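# Unhang the shorts, lower them into the basket, rehang hanger

## Task

Remove the shorts from their hanger and set them down inside the basket by lowering, not dropping: if the shorts, or a third or more of them, fall in from above the rim, the task can fail even while a gripper still holds some of the cloth. The whole garment must finish inside the basket, since any cloth hanging out over the rim reduces the score. Put the hanger back on the rail. At the end every other hanger must still be on the rail and the rack must stand upright.

## Robot and tools

Robot: two arms, left_arm and right_arm, each a six-joint arm with a two-finger parallel gripper. left_arm's base sits near (-0.043, +0.232, 0) m and right_arm's near (-0.007, -0.284, 0) m in the scene frame, each turned by about 2 degrees about z. A camera stand is fixed behind them. Loose objects may occasionally get a small shove from outside.

Frames. Scene frame: origin at table height midway between the nominal bases, +x out across the table, +y toward left_arm, +z up. Arm names do not match image sides. Fixed cameras and the table use the scene frame. Each arm reports its hand pose, velocities, targets and wrist camera pose in its own base frame. Motion offsets are expressed along the axes of that arm's current Hand target. On the gripper, +z points along the fingers and the fingers close along y. end_effector_position is the point between the pads, just behind the tips. Printed positions and orientations may be off by a few cm, worse at long reach.

Row layout (used by execute_actions and move): 14 numbers, each in [-1, 1]. First left_arm: dx, dy, dz, rx, ry, rz, opening; then right_arm in the same order. Both arms always appear, even if only one moves. dx..rz are an offset from that arm's Hand target at the start of the action or move, not an absolute pose; 1.0 equals 0.6 m for dx, dy, dz and 180 degrees for the rotation vector rx, ry, rz. Sending the same offset twice moves the arm twice. Six zeros re-command the current Hand target. Opening is absolute: +1 fully open (about 87 mm between pads), +0.5 about 69 mm, 0 about 43 mm, -0.5 about 18 mm, -1 closed. A 0 opening is a real command, so repeat the current value to leave a gripper alone.

execute_actions: actions is a list of actions; each action is a table of up to 15 rows, one per 1/30 s step, and a short table repeats its last row to fill 15 steps. All rows of one action are offsets from the same start pose. cameras picks images by name (["all"], [] or null); images come back only for an empty actions list or when asked. An empty list also reports the scene number and task.

move: target is one 14-number row or a list of up to 15 rows, each offset from the Hand targets at the move's start (not chained). speed is the top path speed in m/s, 0.002 to 2.9 (default 0.25; rotation up to twice that in rad/s), one value or one per target. blend (m) rounds corners between listed targets; 0 stops at each. opening_speed (0.2 or more, units of the -1..+1 scale per second) ramps the fingers. blocking=false returns after about 0.5 s while the move continues. Paths are straight, end together, last 0.5 to 10 s, and do not avoid obstacles or the other arm. Grippers lag and can overshoot speed, most with a stretched arm. Keep paths away from an arm's own base. A new opening on a later target is applied only when everything is at rest. The result adds a move: line: done, off_target, moving, held or fault, plus limits such as paced (pose clipped) or held (steps withheld).

wait: seconds 0 to 10; the robot keeps its last command and any running move continues. stop: brakes a running move, needing some distance. zoom_image: camera (cam_head_left, cam_head_right, cam_high, cam_low, cam_left_wrist, cam_right_wrist) and region [x0, y0, x1, y1] pixels, at most 504 square, from that camera's newest image. Head, high and low images are 504x504; wrist images are 896x504. read_manual gives licence texts only. finished_scene(scene) ends the scene for good; make no further calls in that reply. Scene 1 is practice and can be skipped.

Results: Hand target is the last commanded pose after clipping, and the next offsets start there. Orientation commands are clipped to within 40 degrees of the measured one each step. The gripper often stops short or sags and tilts under friction and load; check position and orientation after each move and correct with an offset. grip_measured is on the opening scale; Joint positions show the gripper from 0 closed to 1 open. To grip, command roughly 0.04 below the reading at first contact. Joint velocities may say within noise. Joint torques include the arm's own weight; joints 1 to 3 wrap at ±28 N m. Tool commands lists present commands. MOTOR HOT appears at 75 °C; at 90 °C the arm folds and idles, at 100 °C it collapses. Holding loads, stretched poses and pushing against things heat motors, even while you think.

Avoid: dropping the shorts in from above the rim, releasing moving parts, hard hits on fixed or heavy objects, the arms or grippers touching each other (the clearance check does not guard the grippers and wrist cameras), closing one gripper on the other's fingers, knocking the rack or other hangers, and anything leaving the table. An arm blocked by contact keeps pushing until commanded back past its gripper. Time spent thinking lets the scene run on.

Each tool is called after ">>>" by a JSON object that holds its "name" and its "arguments".

## Session

>>> {"name": "execute_actions", "arguments": {"actions": []}}

Scene clock: 0.00 s.
left_arm: end_effector_position=(+0.1464, +0.0000, +0.0785) grip_measured=+1.000 end_effector_quat_wxyz=(+0.383, +0.000, +0.924, +0.000) | right_arm: end_effector_position=(+0.1464, +0.0000, +0.0785) grip_measured=+0.969 end_effector_quat_wxyz=(+0.383, +0.000, +0.924, +0.000)
Joint positions: left_arm=[0 0.283 0.438 -0.94 0 0 1] | right_arm=[0 0.283 0.438 -0.94 0 0 0.984]
Joint velocities: within noise
Joint torques (N m): no reading
Heat: left arm: 40 °C; right arm: 43 °C.
Hand target: left_arm +0.1457, +0.0000, +0.0796; +0.382, +0.000, +0.924, +0.000 | right_arm +0.1470, +0.0000, +0.0810; +0.385, +0.000, +0.923, +0.000
Tool commands: left_gripper/opening=+1.0 right_gripper/opening=+1.0

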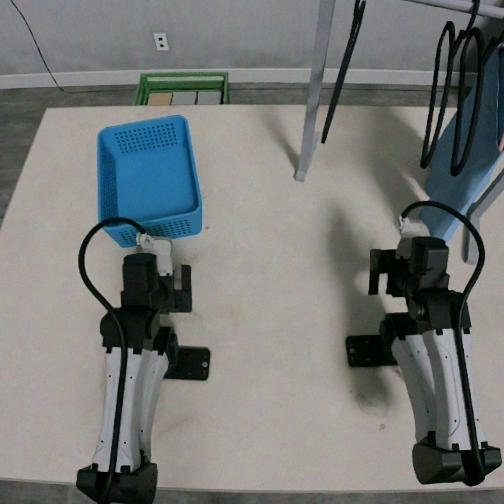

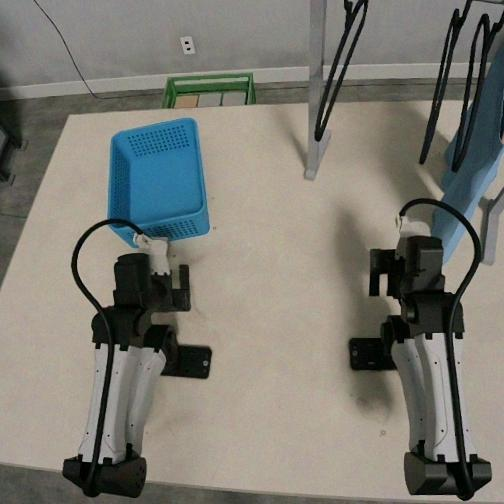

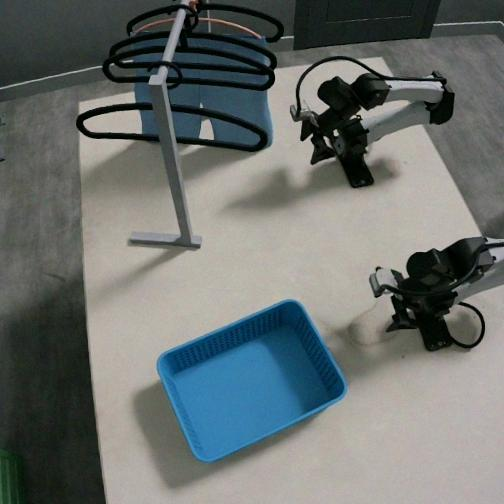

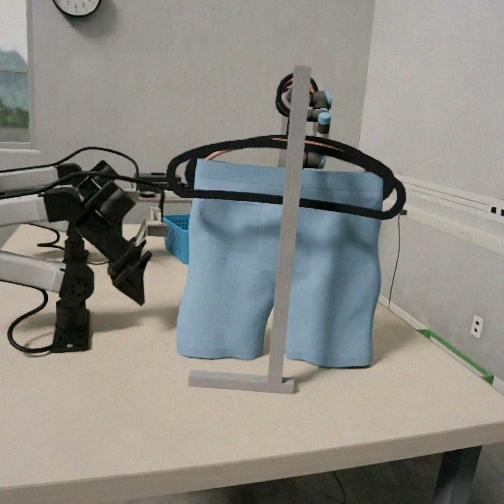

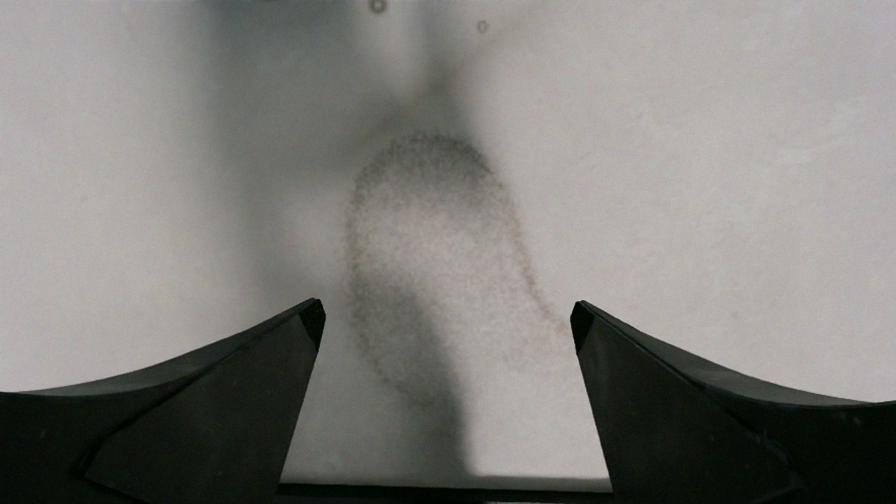

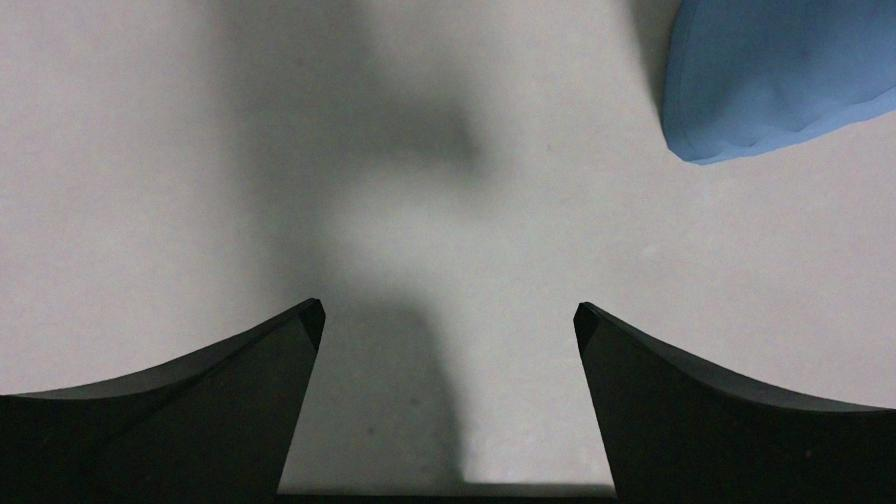

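>>> {"name": "zoom_image", "arguments": {"camera": "cam_high", "region": [60, 0, 310, 250]}}

>>> {"name": "zoom_image", "arguments": {"camera": "cam_low", "region": [150, 50, 420, 320]}}

>>> {"name": "zoom_image", "arguments": {"camera": "cam_head_left", "region": [254, 0, 504, 250]}}

>>> {"name": "zoom_image", "arguments": {"camera": "cam_head_right", "region": [254, 0, 504, 250]}}

Scaled by 2.016 from the camera's 504x504 image, which has a finer 720x720 frame.

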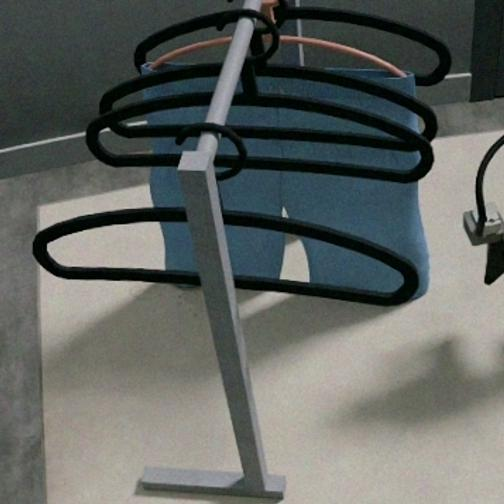

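Scaled by 1.867 from the camera's 504x504 image, which has a finer 720x720 frame.

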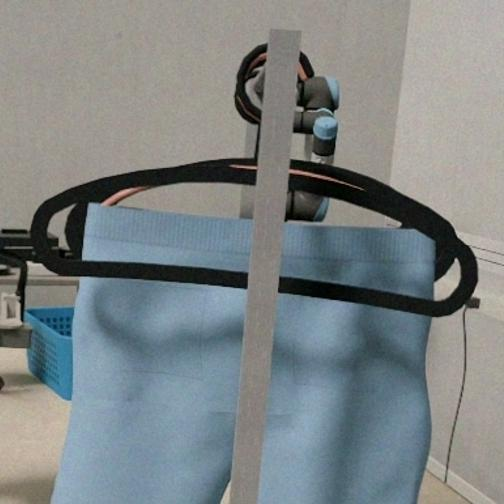

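Scaled by 2.016 from the camera's 504x504 image, which has a finer 720x720 frame.

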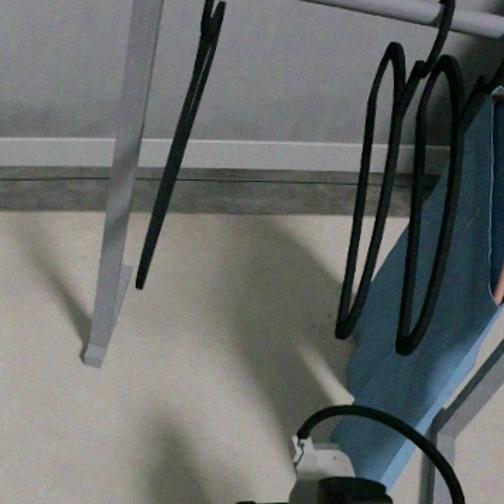

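Scaled by 2.016 from the camera's 504x504 image, which has a finer 720x720 frame.

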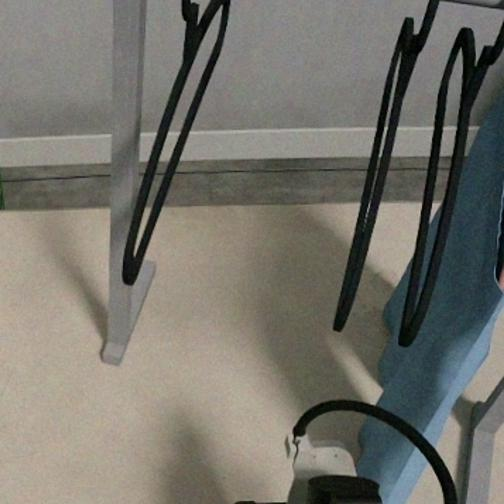

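>>> {"name": "move", "arguments": {"target": [-0.383,0,-0.253,0,-0.25,0,1, 0,0,0,0,0,0,1]}}

>>> {"name": "move", "arguments": {"target": [0,0,0,0.5,0,0,1, 0,0,0,0,0,0,1]}}

>>> {"name": "move", "arguments": {"target": [0,0,0,0,-0.166,0,1, 0,0,0,0,0,0,1], "cameras": ["all"]}}

Scene clock: 46.20 s.
left_arm: end_effector_position=(+0.2005, +0.0000, +0.3407) grip_measured=+1.000 end_effector_quat_wxyz=(+0.701, +0.000, +0.713, +0.000) | right_arm: end_effector_position=(+0.1464, +0.0000, +0.0785) grip_measured=+0.969 end_effector_quat_wxyz=(+0.383, +0.000, +0.924, +0.000)
Joint positions: left_arm=[0 0.367 0.913 -0.563 0 0 1] | right_arm=[0 0.283 0.438 -0.94 0 0 0.984]
Joint torques (N m): left_arm=[0.09 3.96 7.54 2.03 -0.11 -0.02] | right_arm=[0.17 2.18 7.64 1.7 0.03 0.11]
Heat: left arm: 45 °C; right arm: 44 °C.
Hand target: left_arm +0.2014, -0.0001, +0.3493; +0.707, +0.000, +0.708, +0.000 | right_arm +0.1470, +0.0000, +0.0810; +0.385, +0.000, +0.923, +0.000
Off the commanded pose: left_arm 0.009 m, 1 deg | right_arm 0.003 m, 0 deg.
move: done

Scene clock: 49.67 s.
left_arm: end_effector_position=(+0.2036, +0.0014, +0.3411) grip_measured=+1.000 end_effector_quat_wxyz=(+0.680, +0.168, +0.688, -0.190) | right_arm: end_effector_position=(+0.1464, +0.0000, +0.0785) grip_measured=+0.969 end_effector_quat_wxyz=(+0.383, +0.000, +0.924, +0.000)
Joint positions: left_arm=[1.044 0.669 0.954 -0.562 1.555 0.245 1] | right_arm=[0 0.283 0.438 -0.94 0 0 0.984]
Joint torques (N m): left_arm=[-0.38 2.22 8.75 1.24 0.19 0.07] | right_arm=[0.2 2.18 7.64 1.69 0.03 0.11]
Heat: left arm: 45 °C; right arm: 45 °C.
Hand target: left_arm +0.2014, +0.0000, +0.3493; +0.580, +0.398, +0.584, -0.406 | right_arm +0.1470, +0.0000, +0.0810; +0.385, +0.000, +0.923, +0.000
Off the commanded pose: left_arm 0.009 m, 61 deg; orientation clipped | right_arm 0.003 m, 0 deg.
joint sent to its limit (left arm) — joint 5 (wrist yaw), upper limit. The joint targets are off in orientation, not in position.
move: off_target (left_arm); limits=paced

Scene clock: 52.13 s.
left_arm: end_effector_position=(+0.2042, +0.0009, +0.3428) grip_measured=+1.000 end_effector_quat_wxyz=(+0.662, +0.117, +0.699, -0.243) | right_arm: end_effector_position=(+0.1464, +0.0000, +0.0785) grip_measured=+0.969 end_effector_quat_wxyz=(+0.383, +0.000, +0.924, +0.000)
Joint positions: left_arm=[1.038 0.701 0.967 -0.562 1.556 0.111 1] | right_arm=[0 0.283 0.438 -0.94 0 0 0.984]
Joint torques (N m): left_arm=[0.53 1.55 8.2 1.25 0.19 -0.17] | right_arm=[0.18 2.19 7.65 1.69 0.03 0.11]
Heat: left arm: 45 °C; right arm: 45 °C.
Hand target: left_arm +0.2014, +0.0000, +0.3493; +0.711, +0.256, +0.468, -0.457 | right_arm +0.1470, +0.0000, +0.0810; +0.385, +0.000, +0.923, +0.000
Off the commanded pose: left_arm 0.007 m, 48 deg; orientation clipped | right_arm 0.003 m, 0 deg.
joint sent to its limit (left arm) — joint 5 (wrist yaw), upper limit. The joint targets are off in orientation, not in position.
move: off_target (left_arm); limits=paced

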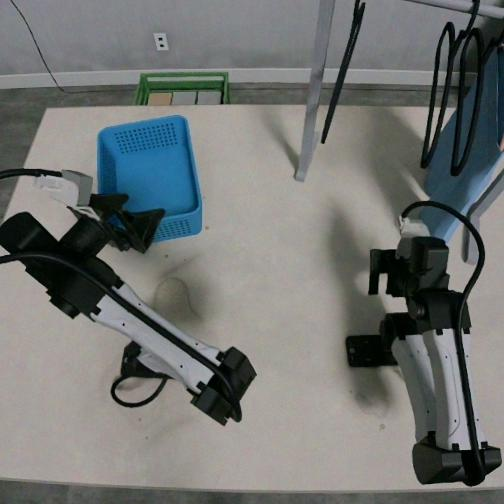

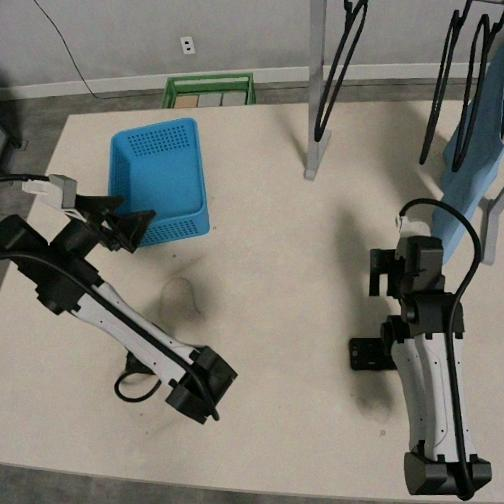

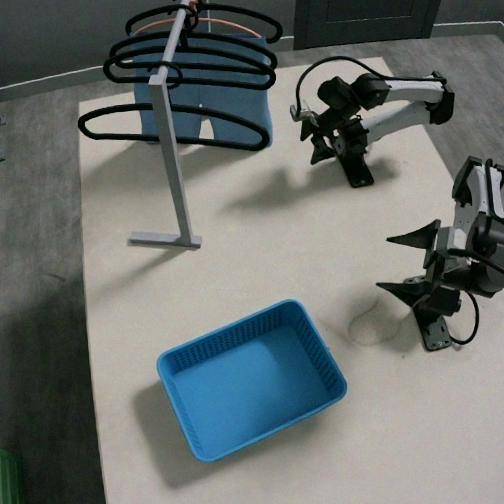

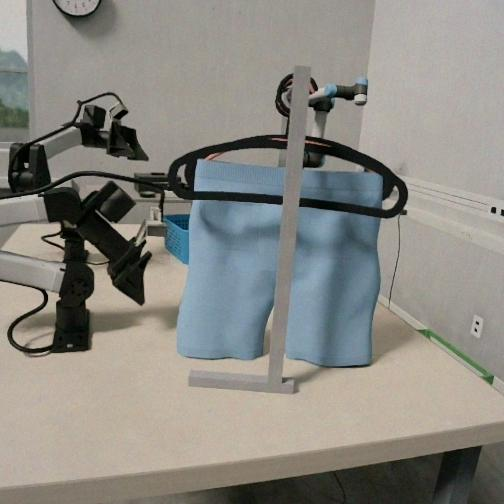

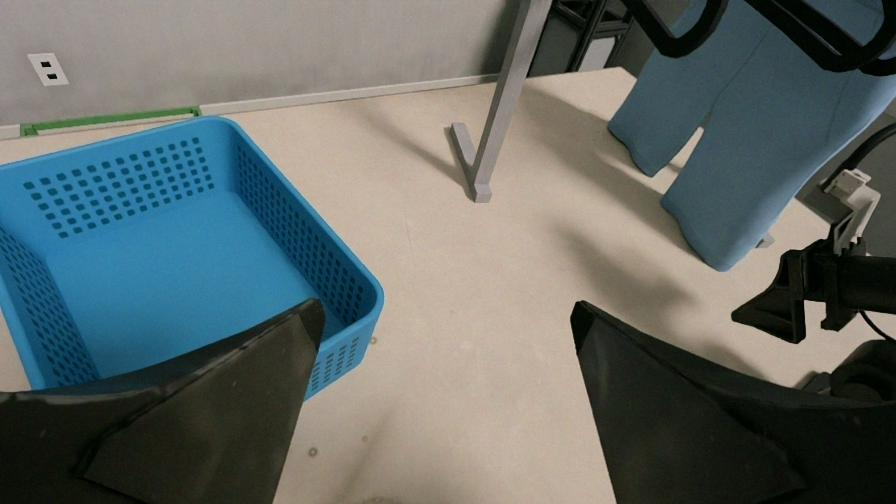

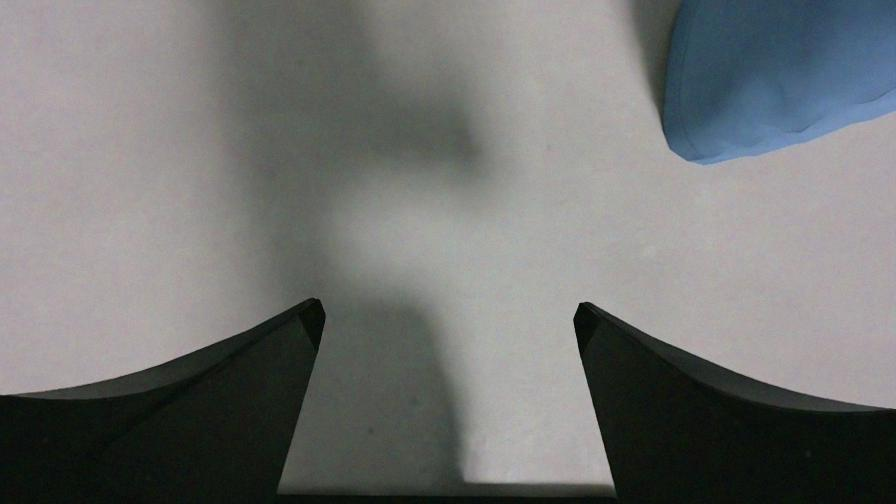

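>>> {"name": "move", "arguments": {"target": [-0.059,0.06,0.275,-0.009,0.058,0.025,1, 0,0,0,0,0,0,1], "cameras": ["all"]}}

>>> {"name": "zoom_image", "arguments": {"camera": "cam_left_wrist", "region": [392, 0, 896, 400]}}

Scene clock: 81.23 s.
left_arm: end_effector_position=(+0.2952, -0.1013, +0.4542) grip_measured=+1.000 end_effector_quat_wxyz=(+0.688, +0.316, +0.524, -0.391) | right_arm: end_effector_position=(+0.1464, +0.0000, +0.0785) grip_measured=+0.969 end_effector_quat_wxyz=(+0.383, +0.000, +0.924, +0.000)
Joint positions: left_arm=[0.263 1.157 1.081 0.89 1.218 -0.755 1] | right_arm=[0 0.283 0.438 -0.94 0 0 0.984]
Joint torques (N m): left_arm=[0.05 -1.91 5.24 0.89 -0.56 -0.2] | right_arm=[0.18 2.21 7.64 1.69 0.03 0.11]
Heat: left arm: 45 °C; right arm: 45 °C.
Hand target: left_arm +0.2996, -0.1000, +0.4500; +0.687, +0.304, +0.527, -0.397 | right_arm +0.1470, +0.0000, +0.0810; +0.385, +0.000, +0.923, +0.000
Off the commanded pose: left_arm 0.006 m, 2 deg | right_arm 0.003 m, 0 deg.
move: done

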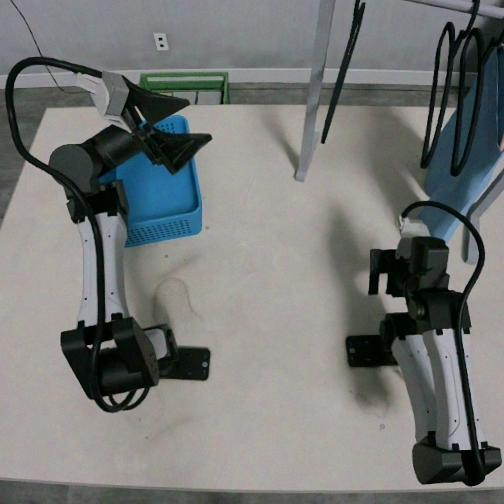

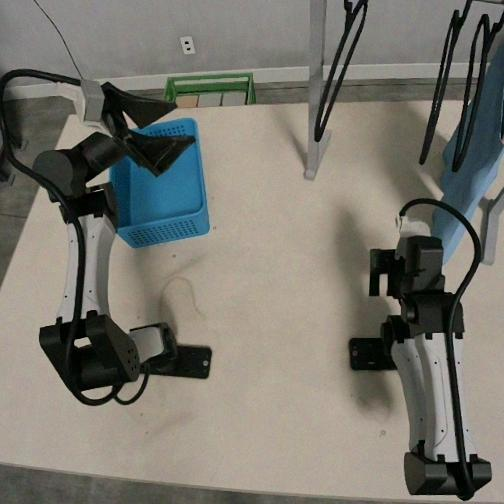

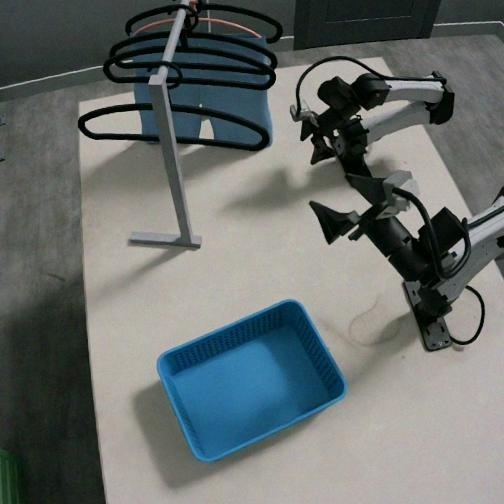

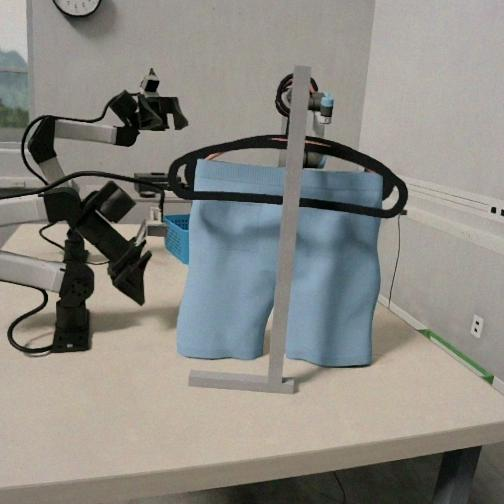

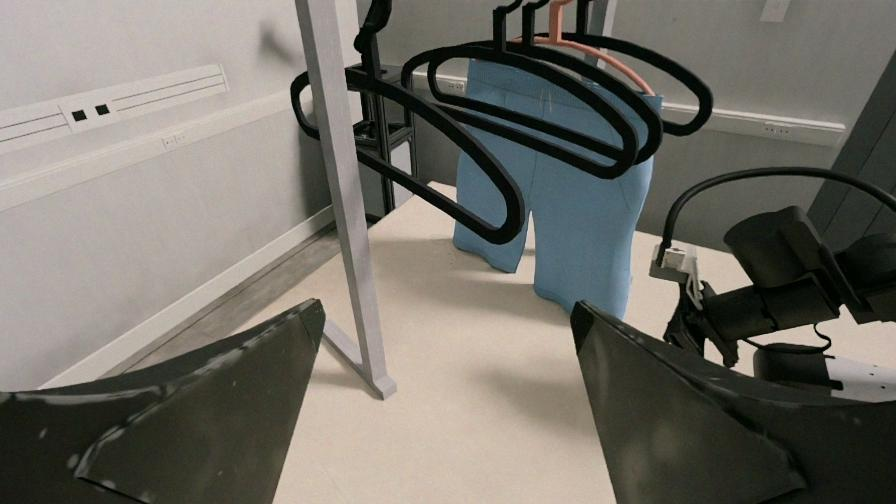

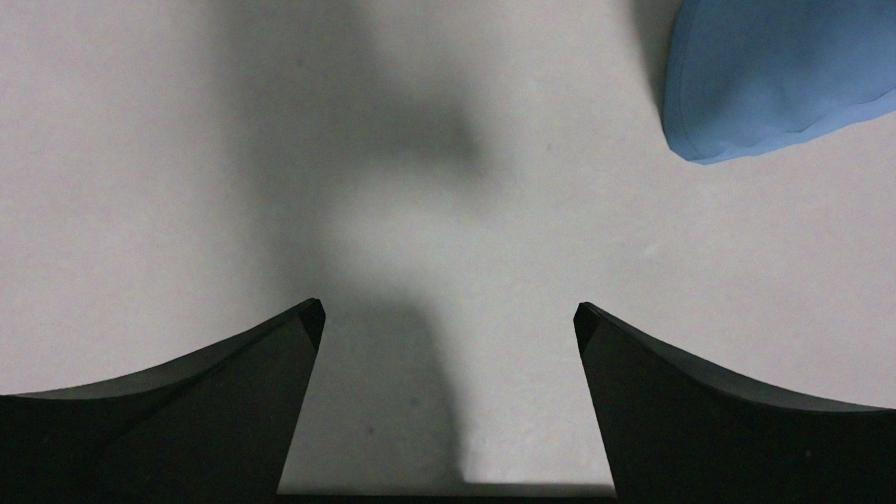

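Scaled by 1.000.

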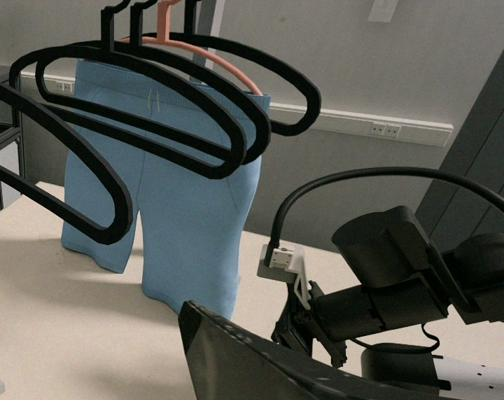

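>>> {"name": "move", "arguments": {"target": [0.028,-0.462,0.234,0,-0.083,0,1, 0,0,0,0,0,0,1], "cameras": ["cam_left_wrist","cam_high","cam_low"]}}

Scene clock: 117.20 s.
left_arm: end_effector_position=(+0.1275, -0.3613, +0.4582) grip_measured=+1.000 end_effector_quat_wxyz=(+0.740, +0.261, +0.440, -0.436) | right_arm: end_effector_position=(+0.1464, +0.0000, +0.0785) grip_measured=+0.969 end_effector_quat_wxyz=(+0.383, +0.000, +0.924, +0.000)
Joint positions: left_arm=[-1.365 1.091 0.957 0.651 -0.26 0.148 1] | right_arm=[0 0.283 0.438 -0.94 0 0 0.984]
Joint torques (N m): left_arm=[-0.24 -2.03 9.52 1.56 -0.21 0.13] | right_arm=[0.18 2.17 7.64 1.69 0.03 0.11]
Heat: left arm: 43 °C; right arm: 46 °C.
Hand target: left_arm +0.1292, -0.3595, +0.4703; +0.749, +0.250, +0.433, -0.434 | right_arm +0.1470, +0.0000, +0.0810; +0.385, +0.000, +0.923, +0.000
Off the commanded pose: left_arm 0.012 m, 2 deg | right_arm 0.003 m, 0 deg.
move: off_target (left_arm)
Images, in order (width x height): cam_high 504x504, cam_low 504x504, cam_left_wrist 896x504.

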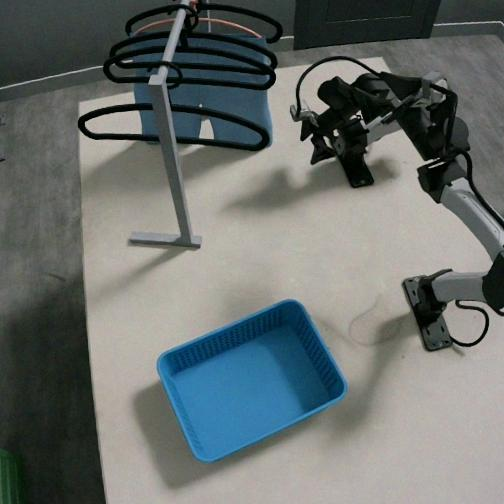

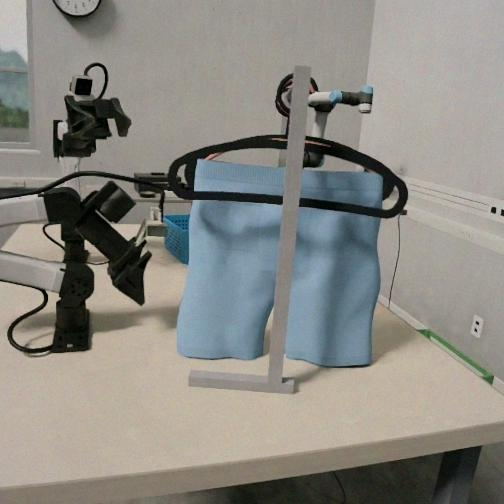

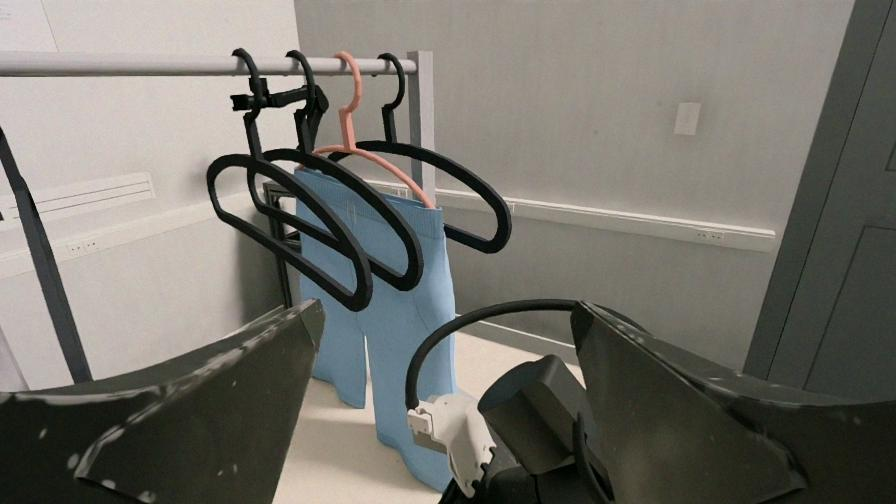

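>>> {"name": "zoom_image", "arguments": {"camera": "cam_left_wrist", "region": [200, 30, 530, 320]}}

Scaled by 1.527 from the camera's 896x504 image, which has a finer 1280x720 frame.

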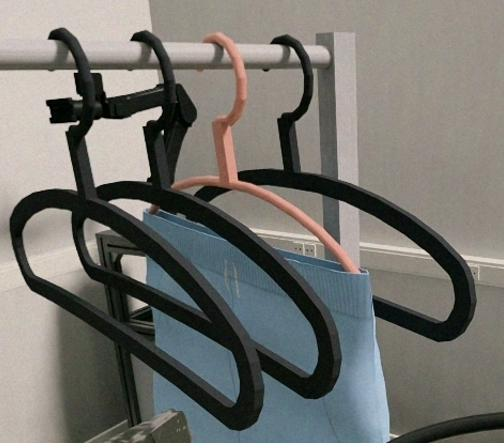

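>>> {"name": "move", "arguments": {"target": [-0.12,0.515,-0.61,-0.353,0.376,-0.047,1, 0,0,0,0,0,0,1], "cameras": ["all"]}}

Scene clock: 193.67 s.
left_arm: end_effector_position=(+0.2252, +0.0978, +0.3473) grip_measured=+1.000 end_effector_quat_wxyz=(+0.386, -0.001, +0.922, -0.012) | right_arm: end_effector_position=(+0.1464, +0.0000, +0.0785) grip_measured=+0.969 end_effector_quat_wxyz=(+0.383, +0.000, +0.924, +0.000)
Joint positions: left_arm=[0.667 1.315 1.926 -1.521 0.475 0.5 1] | right_arm=[0 0.283 0.438 -0.94 0 0 0.984]
Joint torques (N m): left_arm=[0.58 -2.36 6.84 1.17 -0.07 0.12] | right_arm=[0.2 2.18 7.64 1.69 0.03 0.11]
Heat: left arm: 47 °C; right arm: 48 °C.
Hand target: left_arm +0.2209, +0.1006, +0.3496; +0.382, +0.001, +0.924, -0.001 | right_arm +0.1470, +0.0000, +0.0810; +0.385, +0.000, +0.923, +0.000
Off the commanded pose: left_arm 0.006 m, 1 deg | right_arm 0.003 m, 0 deg.
move: done

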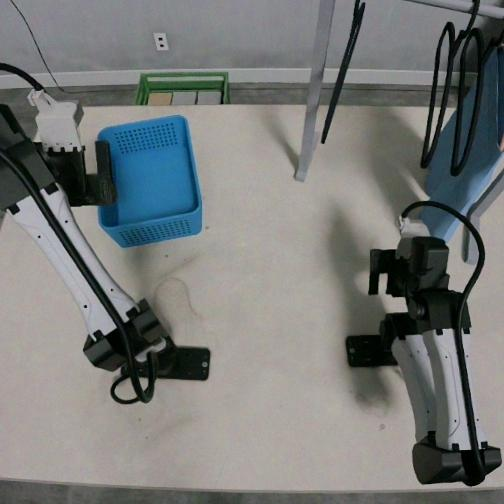

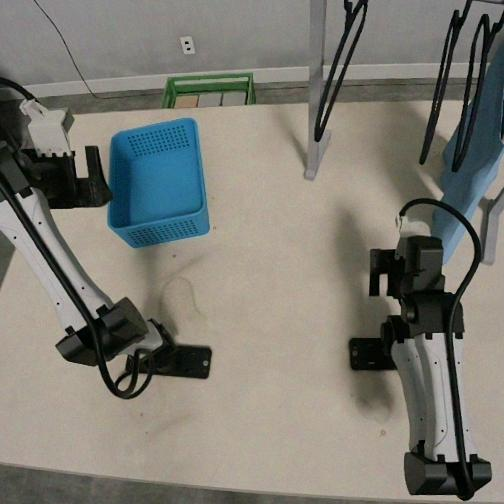

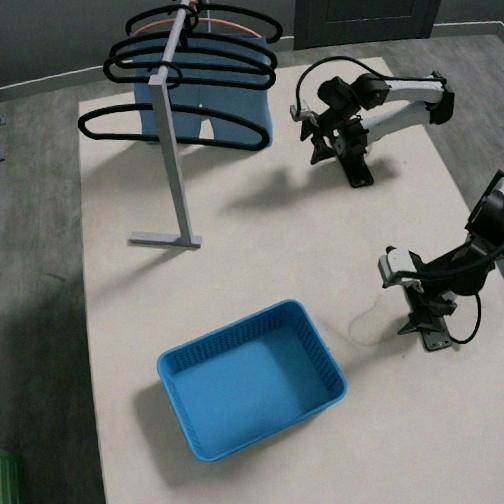

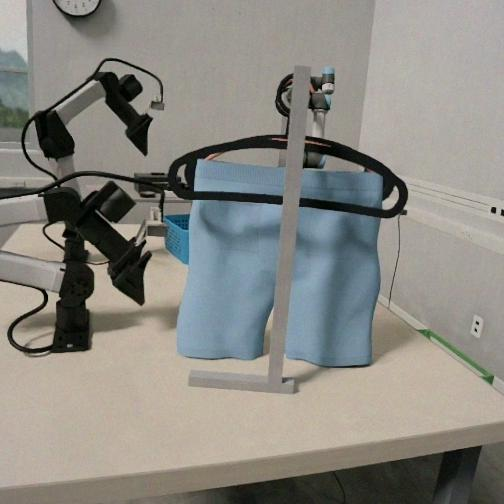

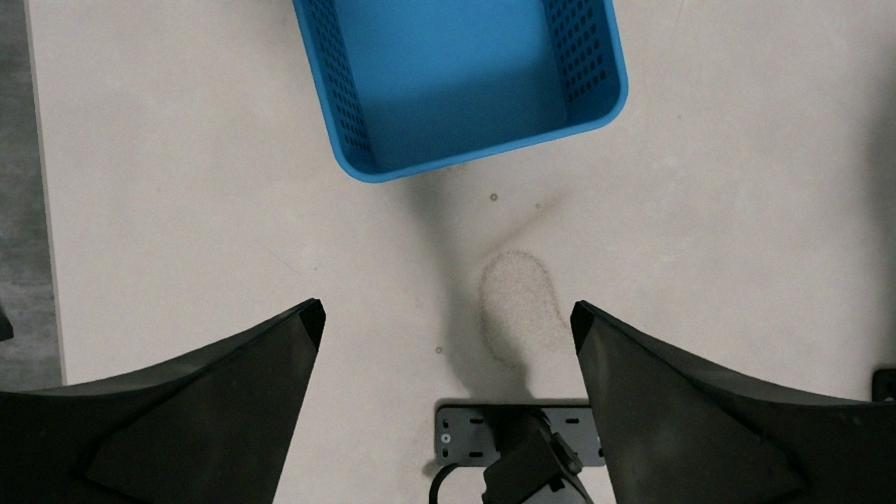

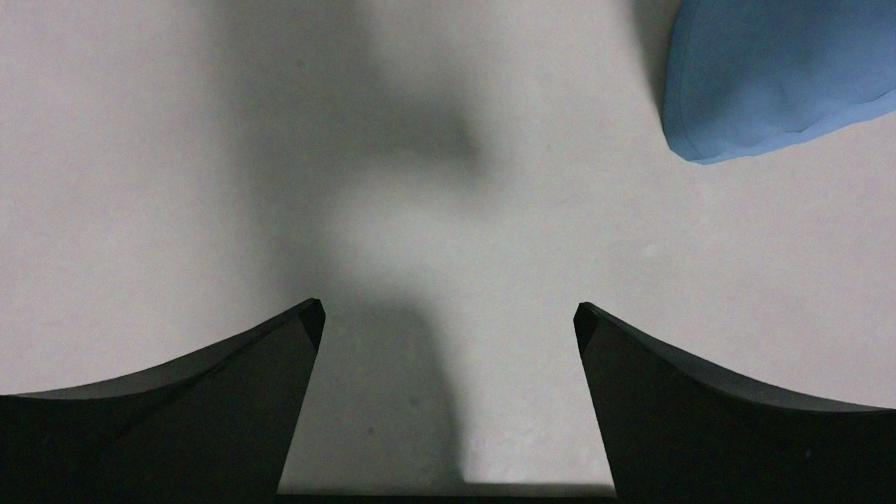

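>>> {"name": "move", "arguments": {"target": [-0.035,-0.2,0.436,-0.059,0,-0.059,1, 0,0,0,0,0,0,1], "cameras": ["cam_left_wrist","cam_high","cam_head_right"]}}

Scene clock: 253.37 s.
left_arm: end_effector_position=(+0.4167, -0.0207, +0.1760) grip_measured=+1.000 end_effector_quat_wxyz=(+0.371, -0.111, +0.921, +0.047) | right_arm: end_effector_position=(+0.1464, +0.0000, +0.0785) grip_measured=+0.969 end_effector_quat_wxyz=(+0.383, +0.000, +0.924, +0.000)
Joint positions: left_arm=[-0.131 1.605 1.401 -0.636 -0.257 -0.272 1] | right_arm=[0 0.283 0.438 -0.94 0 0 0.984]
Joint torques (N m): left_arm=[-0.12 -7.1 7.84 1.58 -0.35 -0.2] | right_arm=[0.18 2.18 7.62 1.69 0.03 0.11]
Heat: left arm: 47 °C; right arm: 49 °C.
Hand target: left_arm +0.4201, -0.0200, +0.1792; +0.378, -0.120, +0.917, +0.049 | right_arm +0.1470, +0.0000, +0.0810; +0.385, +0.000, +0.923, +0.000
Off the commanded pose: left_arm 0.005 m, 1 deg | right_arm 0.003 m, 0 deg.
move: done
Images, in order (width x height): cam_head_right 504x504, cam_high 504x504, cam_left_wrist 896x504.

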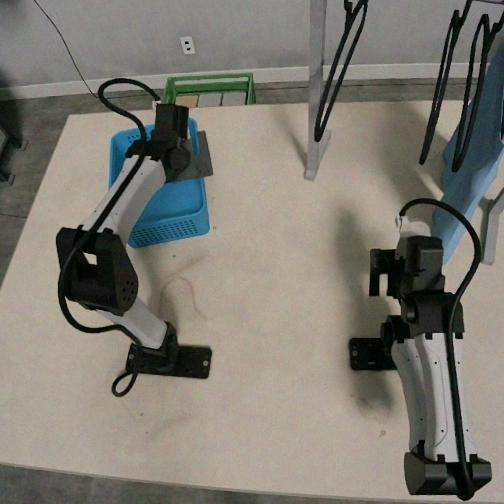

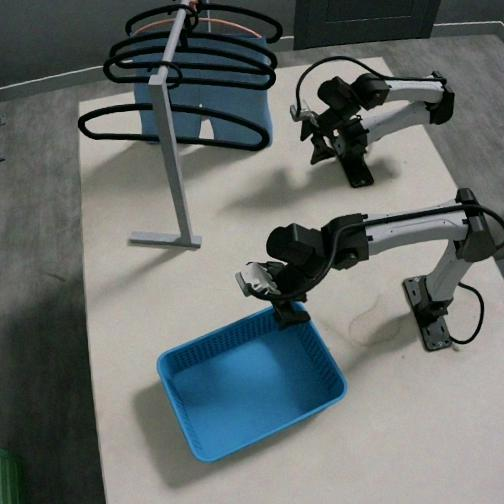

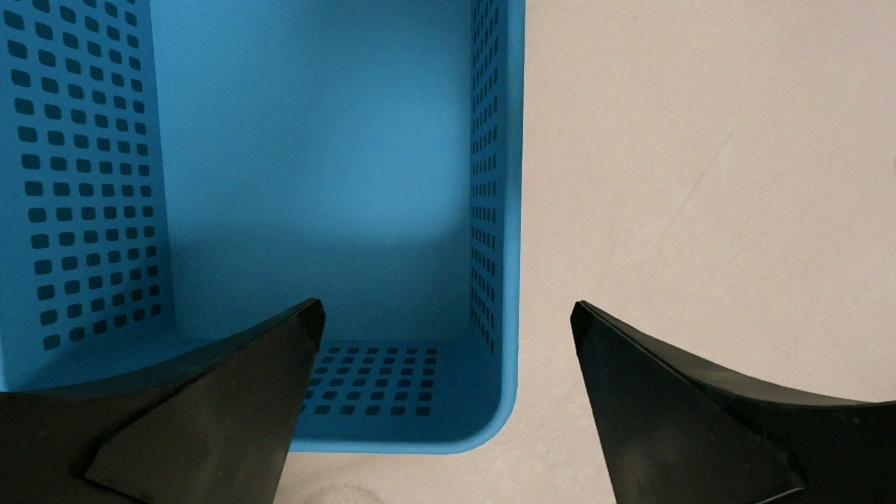

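>>> {"name": "move", "arguments": {"target": [0.07,-0.05,0.165,0,0,0,0.6, 0,0,0,0,0,0,1], "speed": 0.15, "cameras": ["cam_left_wrist","cam_high"]}}

Scene clock: 262.73 s.
left_arm: end_effector_position=(+0.4679, -0.0389, +0.0858) grip_measured=+0.600 end_effector_quat_wxyz=(+0.381, -0.113, +0.916, +0.045) | right_arm: end_effector_position=(+0.1464, +0.0000, +0.0785) grip_measured=+0.969 end_effector_quat_wxyz=(+0.383, +0.000, +0.924, +0.000)
Joint positions: left_arm=[-0.161 1.836 1.295 -0.282 -0.28 -0.297 0.8] | right_arm=[0 0.283 0.438 -0.94 0 0 0.984]
Joint torques (N m): left_arm=[-0.32 -8.44 6.09 1.58 -0.35 -0.18] | right_arm=[0.2 2.19 7.64 1.69 0.03 0.11]
Heat: left arm: 46 °C; right arm: 49 °C.
Hand target: left_arm +0.4664, -0.0388, +0.0793; +0.378, -0.120, +0.917, +0.049 | right_arm +0.1470, +0.0000, +0.0810; +0.385, +0.000, +0.923, +0.000
Off the commanded pose: left_arm 0.007 m, 1 deg | right_arm 0.003 m, 0 deg.
move: done
Images, in order (width x height): cam_high 504x504, cam_left_wrist 896x504.

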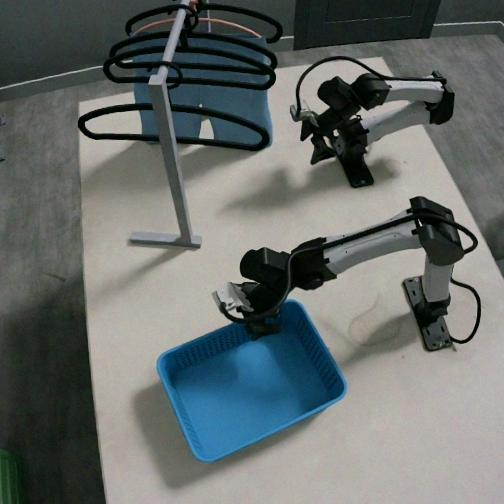

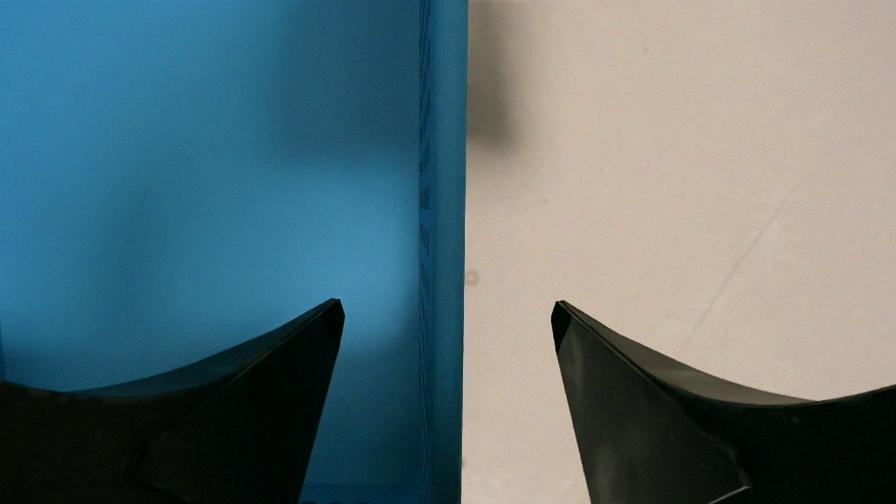

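>>> {"name": "move", "arguments": {"target": [0.04,0,0.04,0,0,0,0.6, 0,0,0,0,0,0,1], "speed": 0.08}}

>>> {"name": "move", "arguments": {"target": [0,0,0,0,0,0,-0.95, 0,0,0,0,0,0,1], "opening_speed": 1.0, "cameras": ["cam_left_wrist","cam_low"]}}

Scene clock: 269.30 s.
left_arm: end_effector_position=(+0.4766, -0.0403, +0.0696) grip_measured=+0.600 end_effector_quat_wxyz=(+0.405, -0.117, +0.906, +0.039) | right_arm: end_effector_position=(+0.1464, +0.0000, +0.0785) grip_measured=+0.969 end_effector_quat_wxyz=(+0.383, +0.000, +0.924, +0.000)
Joint positions: left_arm=[-0.163 1.861 1.227 -0.139 -0.286 -0.3 0.8] | right_arm=[0 0.283 0.438 -0.94 0 0 0.984]
Joint torques (N m): left_arm=[-0.14 -6.84 4.71 1.5 -0.31 -0.14] | right_arm=[0.18 2.17 7.64 1.69 0.03 0.11]
Heat: left arm: 46 °C; right arm: 49 °C.
Hand target: left_arm +0.4663, -0.0388, +0.0453; +0.378, -0.120, +0.917, +0.049 | right_arm +0.1470, +0.0000, +0.0810; +0.385, +0.000, +0.923, +0.000
Off the commanded pose: left_arm 0.026 m, 3 deg | right_arm 0.003 m, 0 deg.
move: off_target (left_arm)

Scene clock: 271.07 s.
left_arm: end_effector_position=(+0.4768, -0.0354, +0.0699) grip_measured=-0.076 end_effector_quat_wxyz=(+0.408, -0.123, +0.903, +0.054) | right_arm: end_effector_position=(+0.1464, +0.0000, +0.0785) grip_measured=+0.969 end_effector_quat_wxyz=(+0.383, +0.000, +0.924, +0.000)
Joint positions: left_arm=[-0.165 1.862 1.225 -0.134 -0.319 -0.3 0.462] | right_arm=[0 0.283 0.438 -0.94 0 0 0.984]
Joint torques (N m): left_arm=[0.01 -6.94 4.9 1.44 -0.01 -0.15] | right_arm=[0.18 2.18 7.62 1.69 0.03 0.11]
Heat: left arm: 46 °C; right arm: 49 °C.
Hand target: left_arm +0.4663, -0.0388, +0.0452; +0.378, -0.120, +0.917, +0.049 | right_arm +0.1470, +0.0000, +0.0810; +0.385, +0.000, +0.923, +0.000
Off the commanded pose: left_arm 0.027 m, 4 deg | right_arm 0.003 m, 0 deg.
move: off_target (left_arm)
Images, in order (width x height): cam_low 504x504, cam_left_wrist 896x504.

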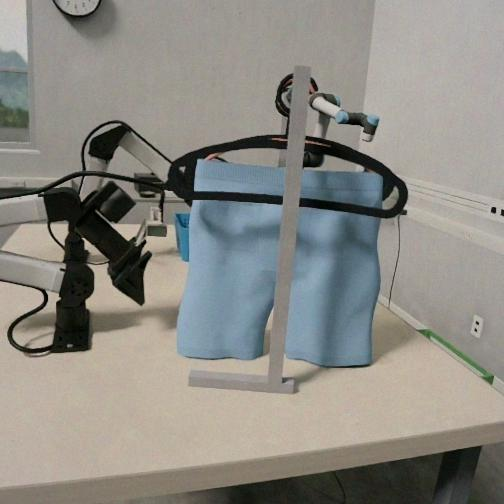

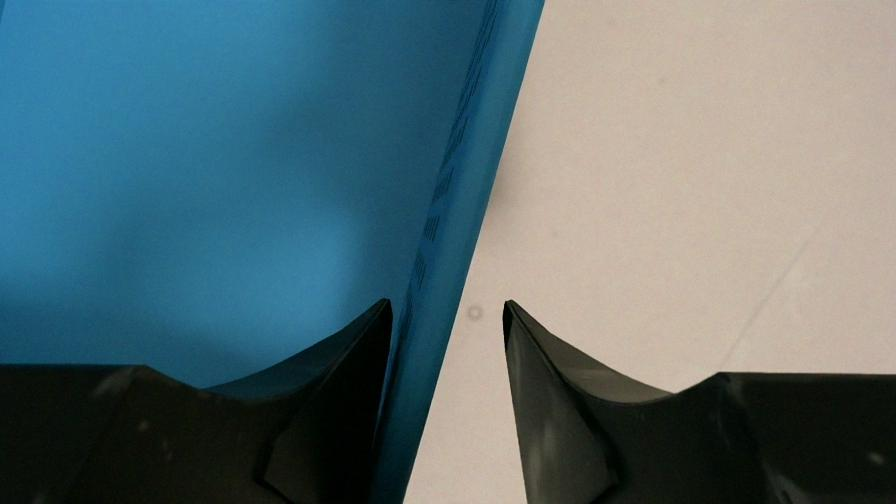

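>>> {"name": "move", "arguments": {"target": [0.213,-0.41,-0.26,0,0,0,-0.95, 0,0,0,0,0,0,1], "speed": 0.1, "cameras": ["cam_left_wrist","cam_high","cam_head_right"]}}

Scene clock: 283.40 s.
left_arm: end_effector_position=(+0.3342, -0.3192, +0.0656) grip_measured=-0.084 end_effector_quat_wxyz=(+0.381, -0.105, +0.916, +0.063) | right_arm: end_effector_position=(+0.1464, +0.0000, +0.0785) grip_measured=+0.969 end_effector_quat_wxyz=(+0.383, +0.000, +0.924, +0.000)
Joint positions: left_arm=[-0.961 2.102 1.652 -0.801 -0.74 -1.064 0.458] | right_arm=[0 0.283 0.438 -0.94 0 0 0.984]
Joint torques (N m): left_arm=[-0.09 -9.57 9.01 0.77 -0.33 -0.39] | right_arm=[0.18 2.21 7.62 1.69 0.04 0.11]
Heat: left arm: 46 °C; right arm: 49 °C.
Hand target: left_arm +0.3357, -0.3281, +0.0658; +0.378, -0.120, +0.917, +0.049 | right_arm +0.1470, +0.0000, +0.0810; +0.385, +0.000, +0.923, +0.000
Off the commanded pose: left_arm 0.009 m, 2 deg | right_arm 0.003 m, 0 deg.
move: done
Images, in order (width x height): cam_head_right 504x504, cam_high 504x504, cam_left_wrist 896x504.

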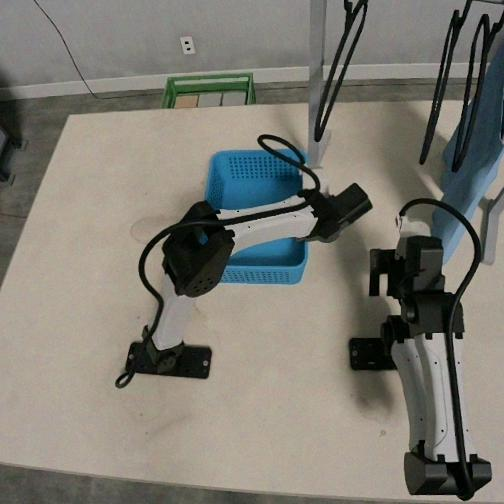

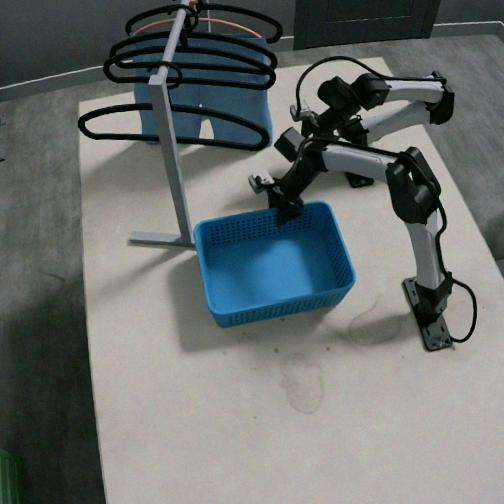

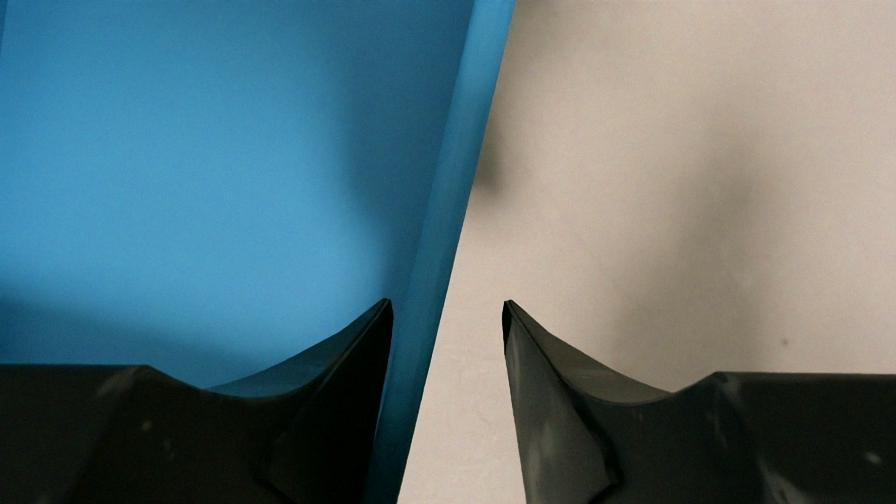

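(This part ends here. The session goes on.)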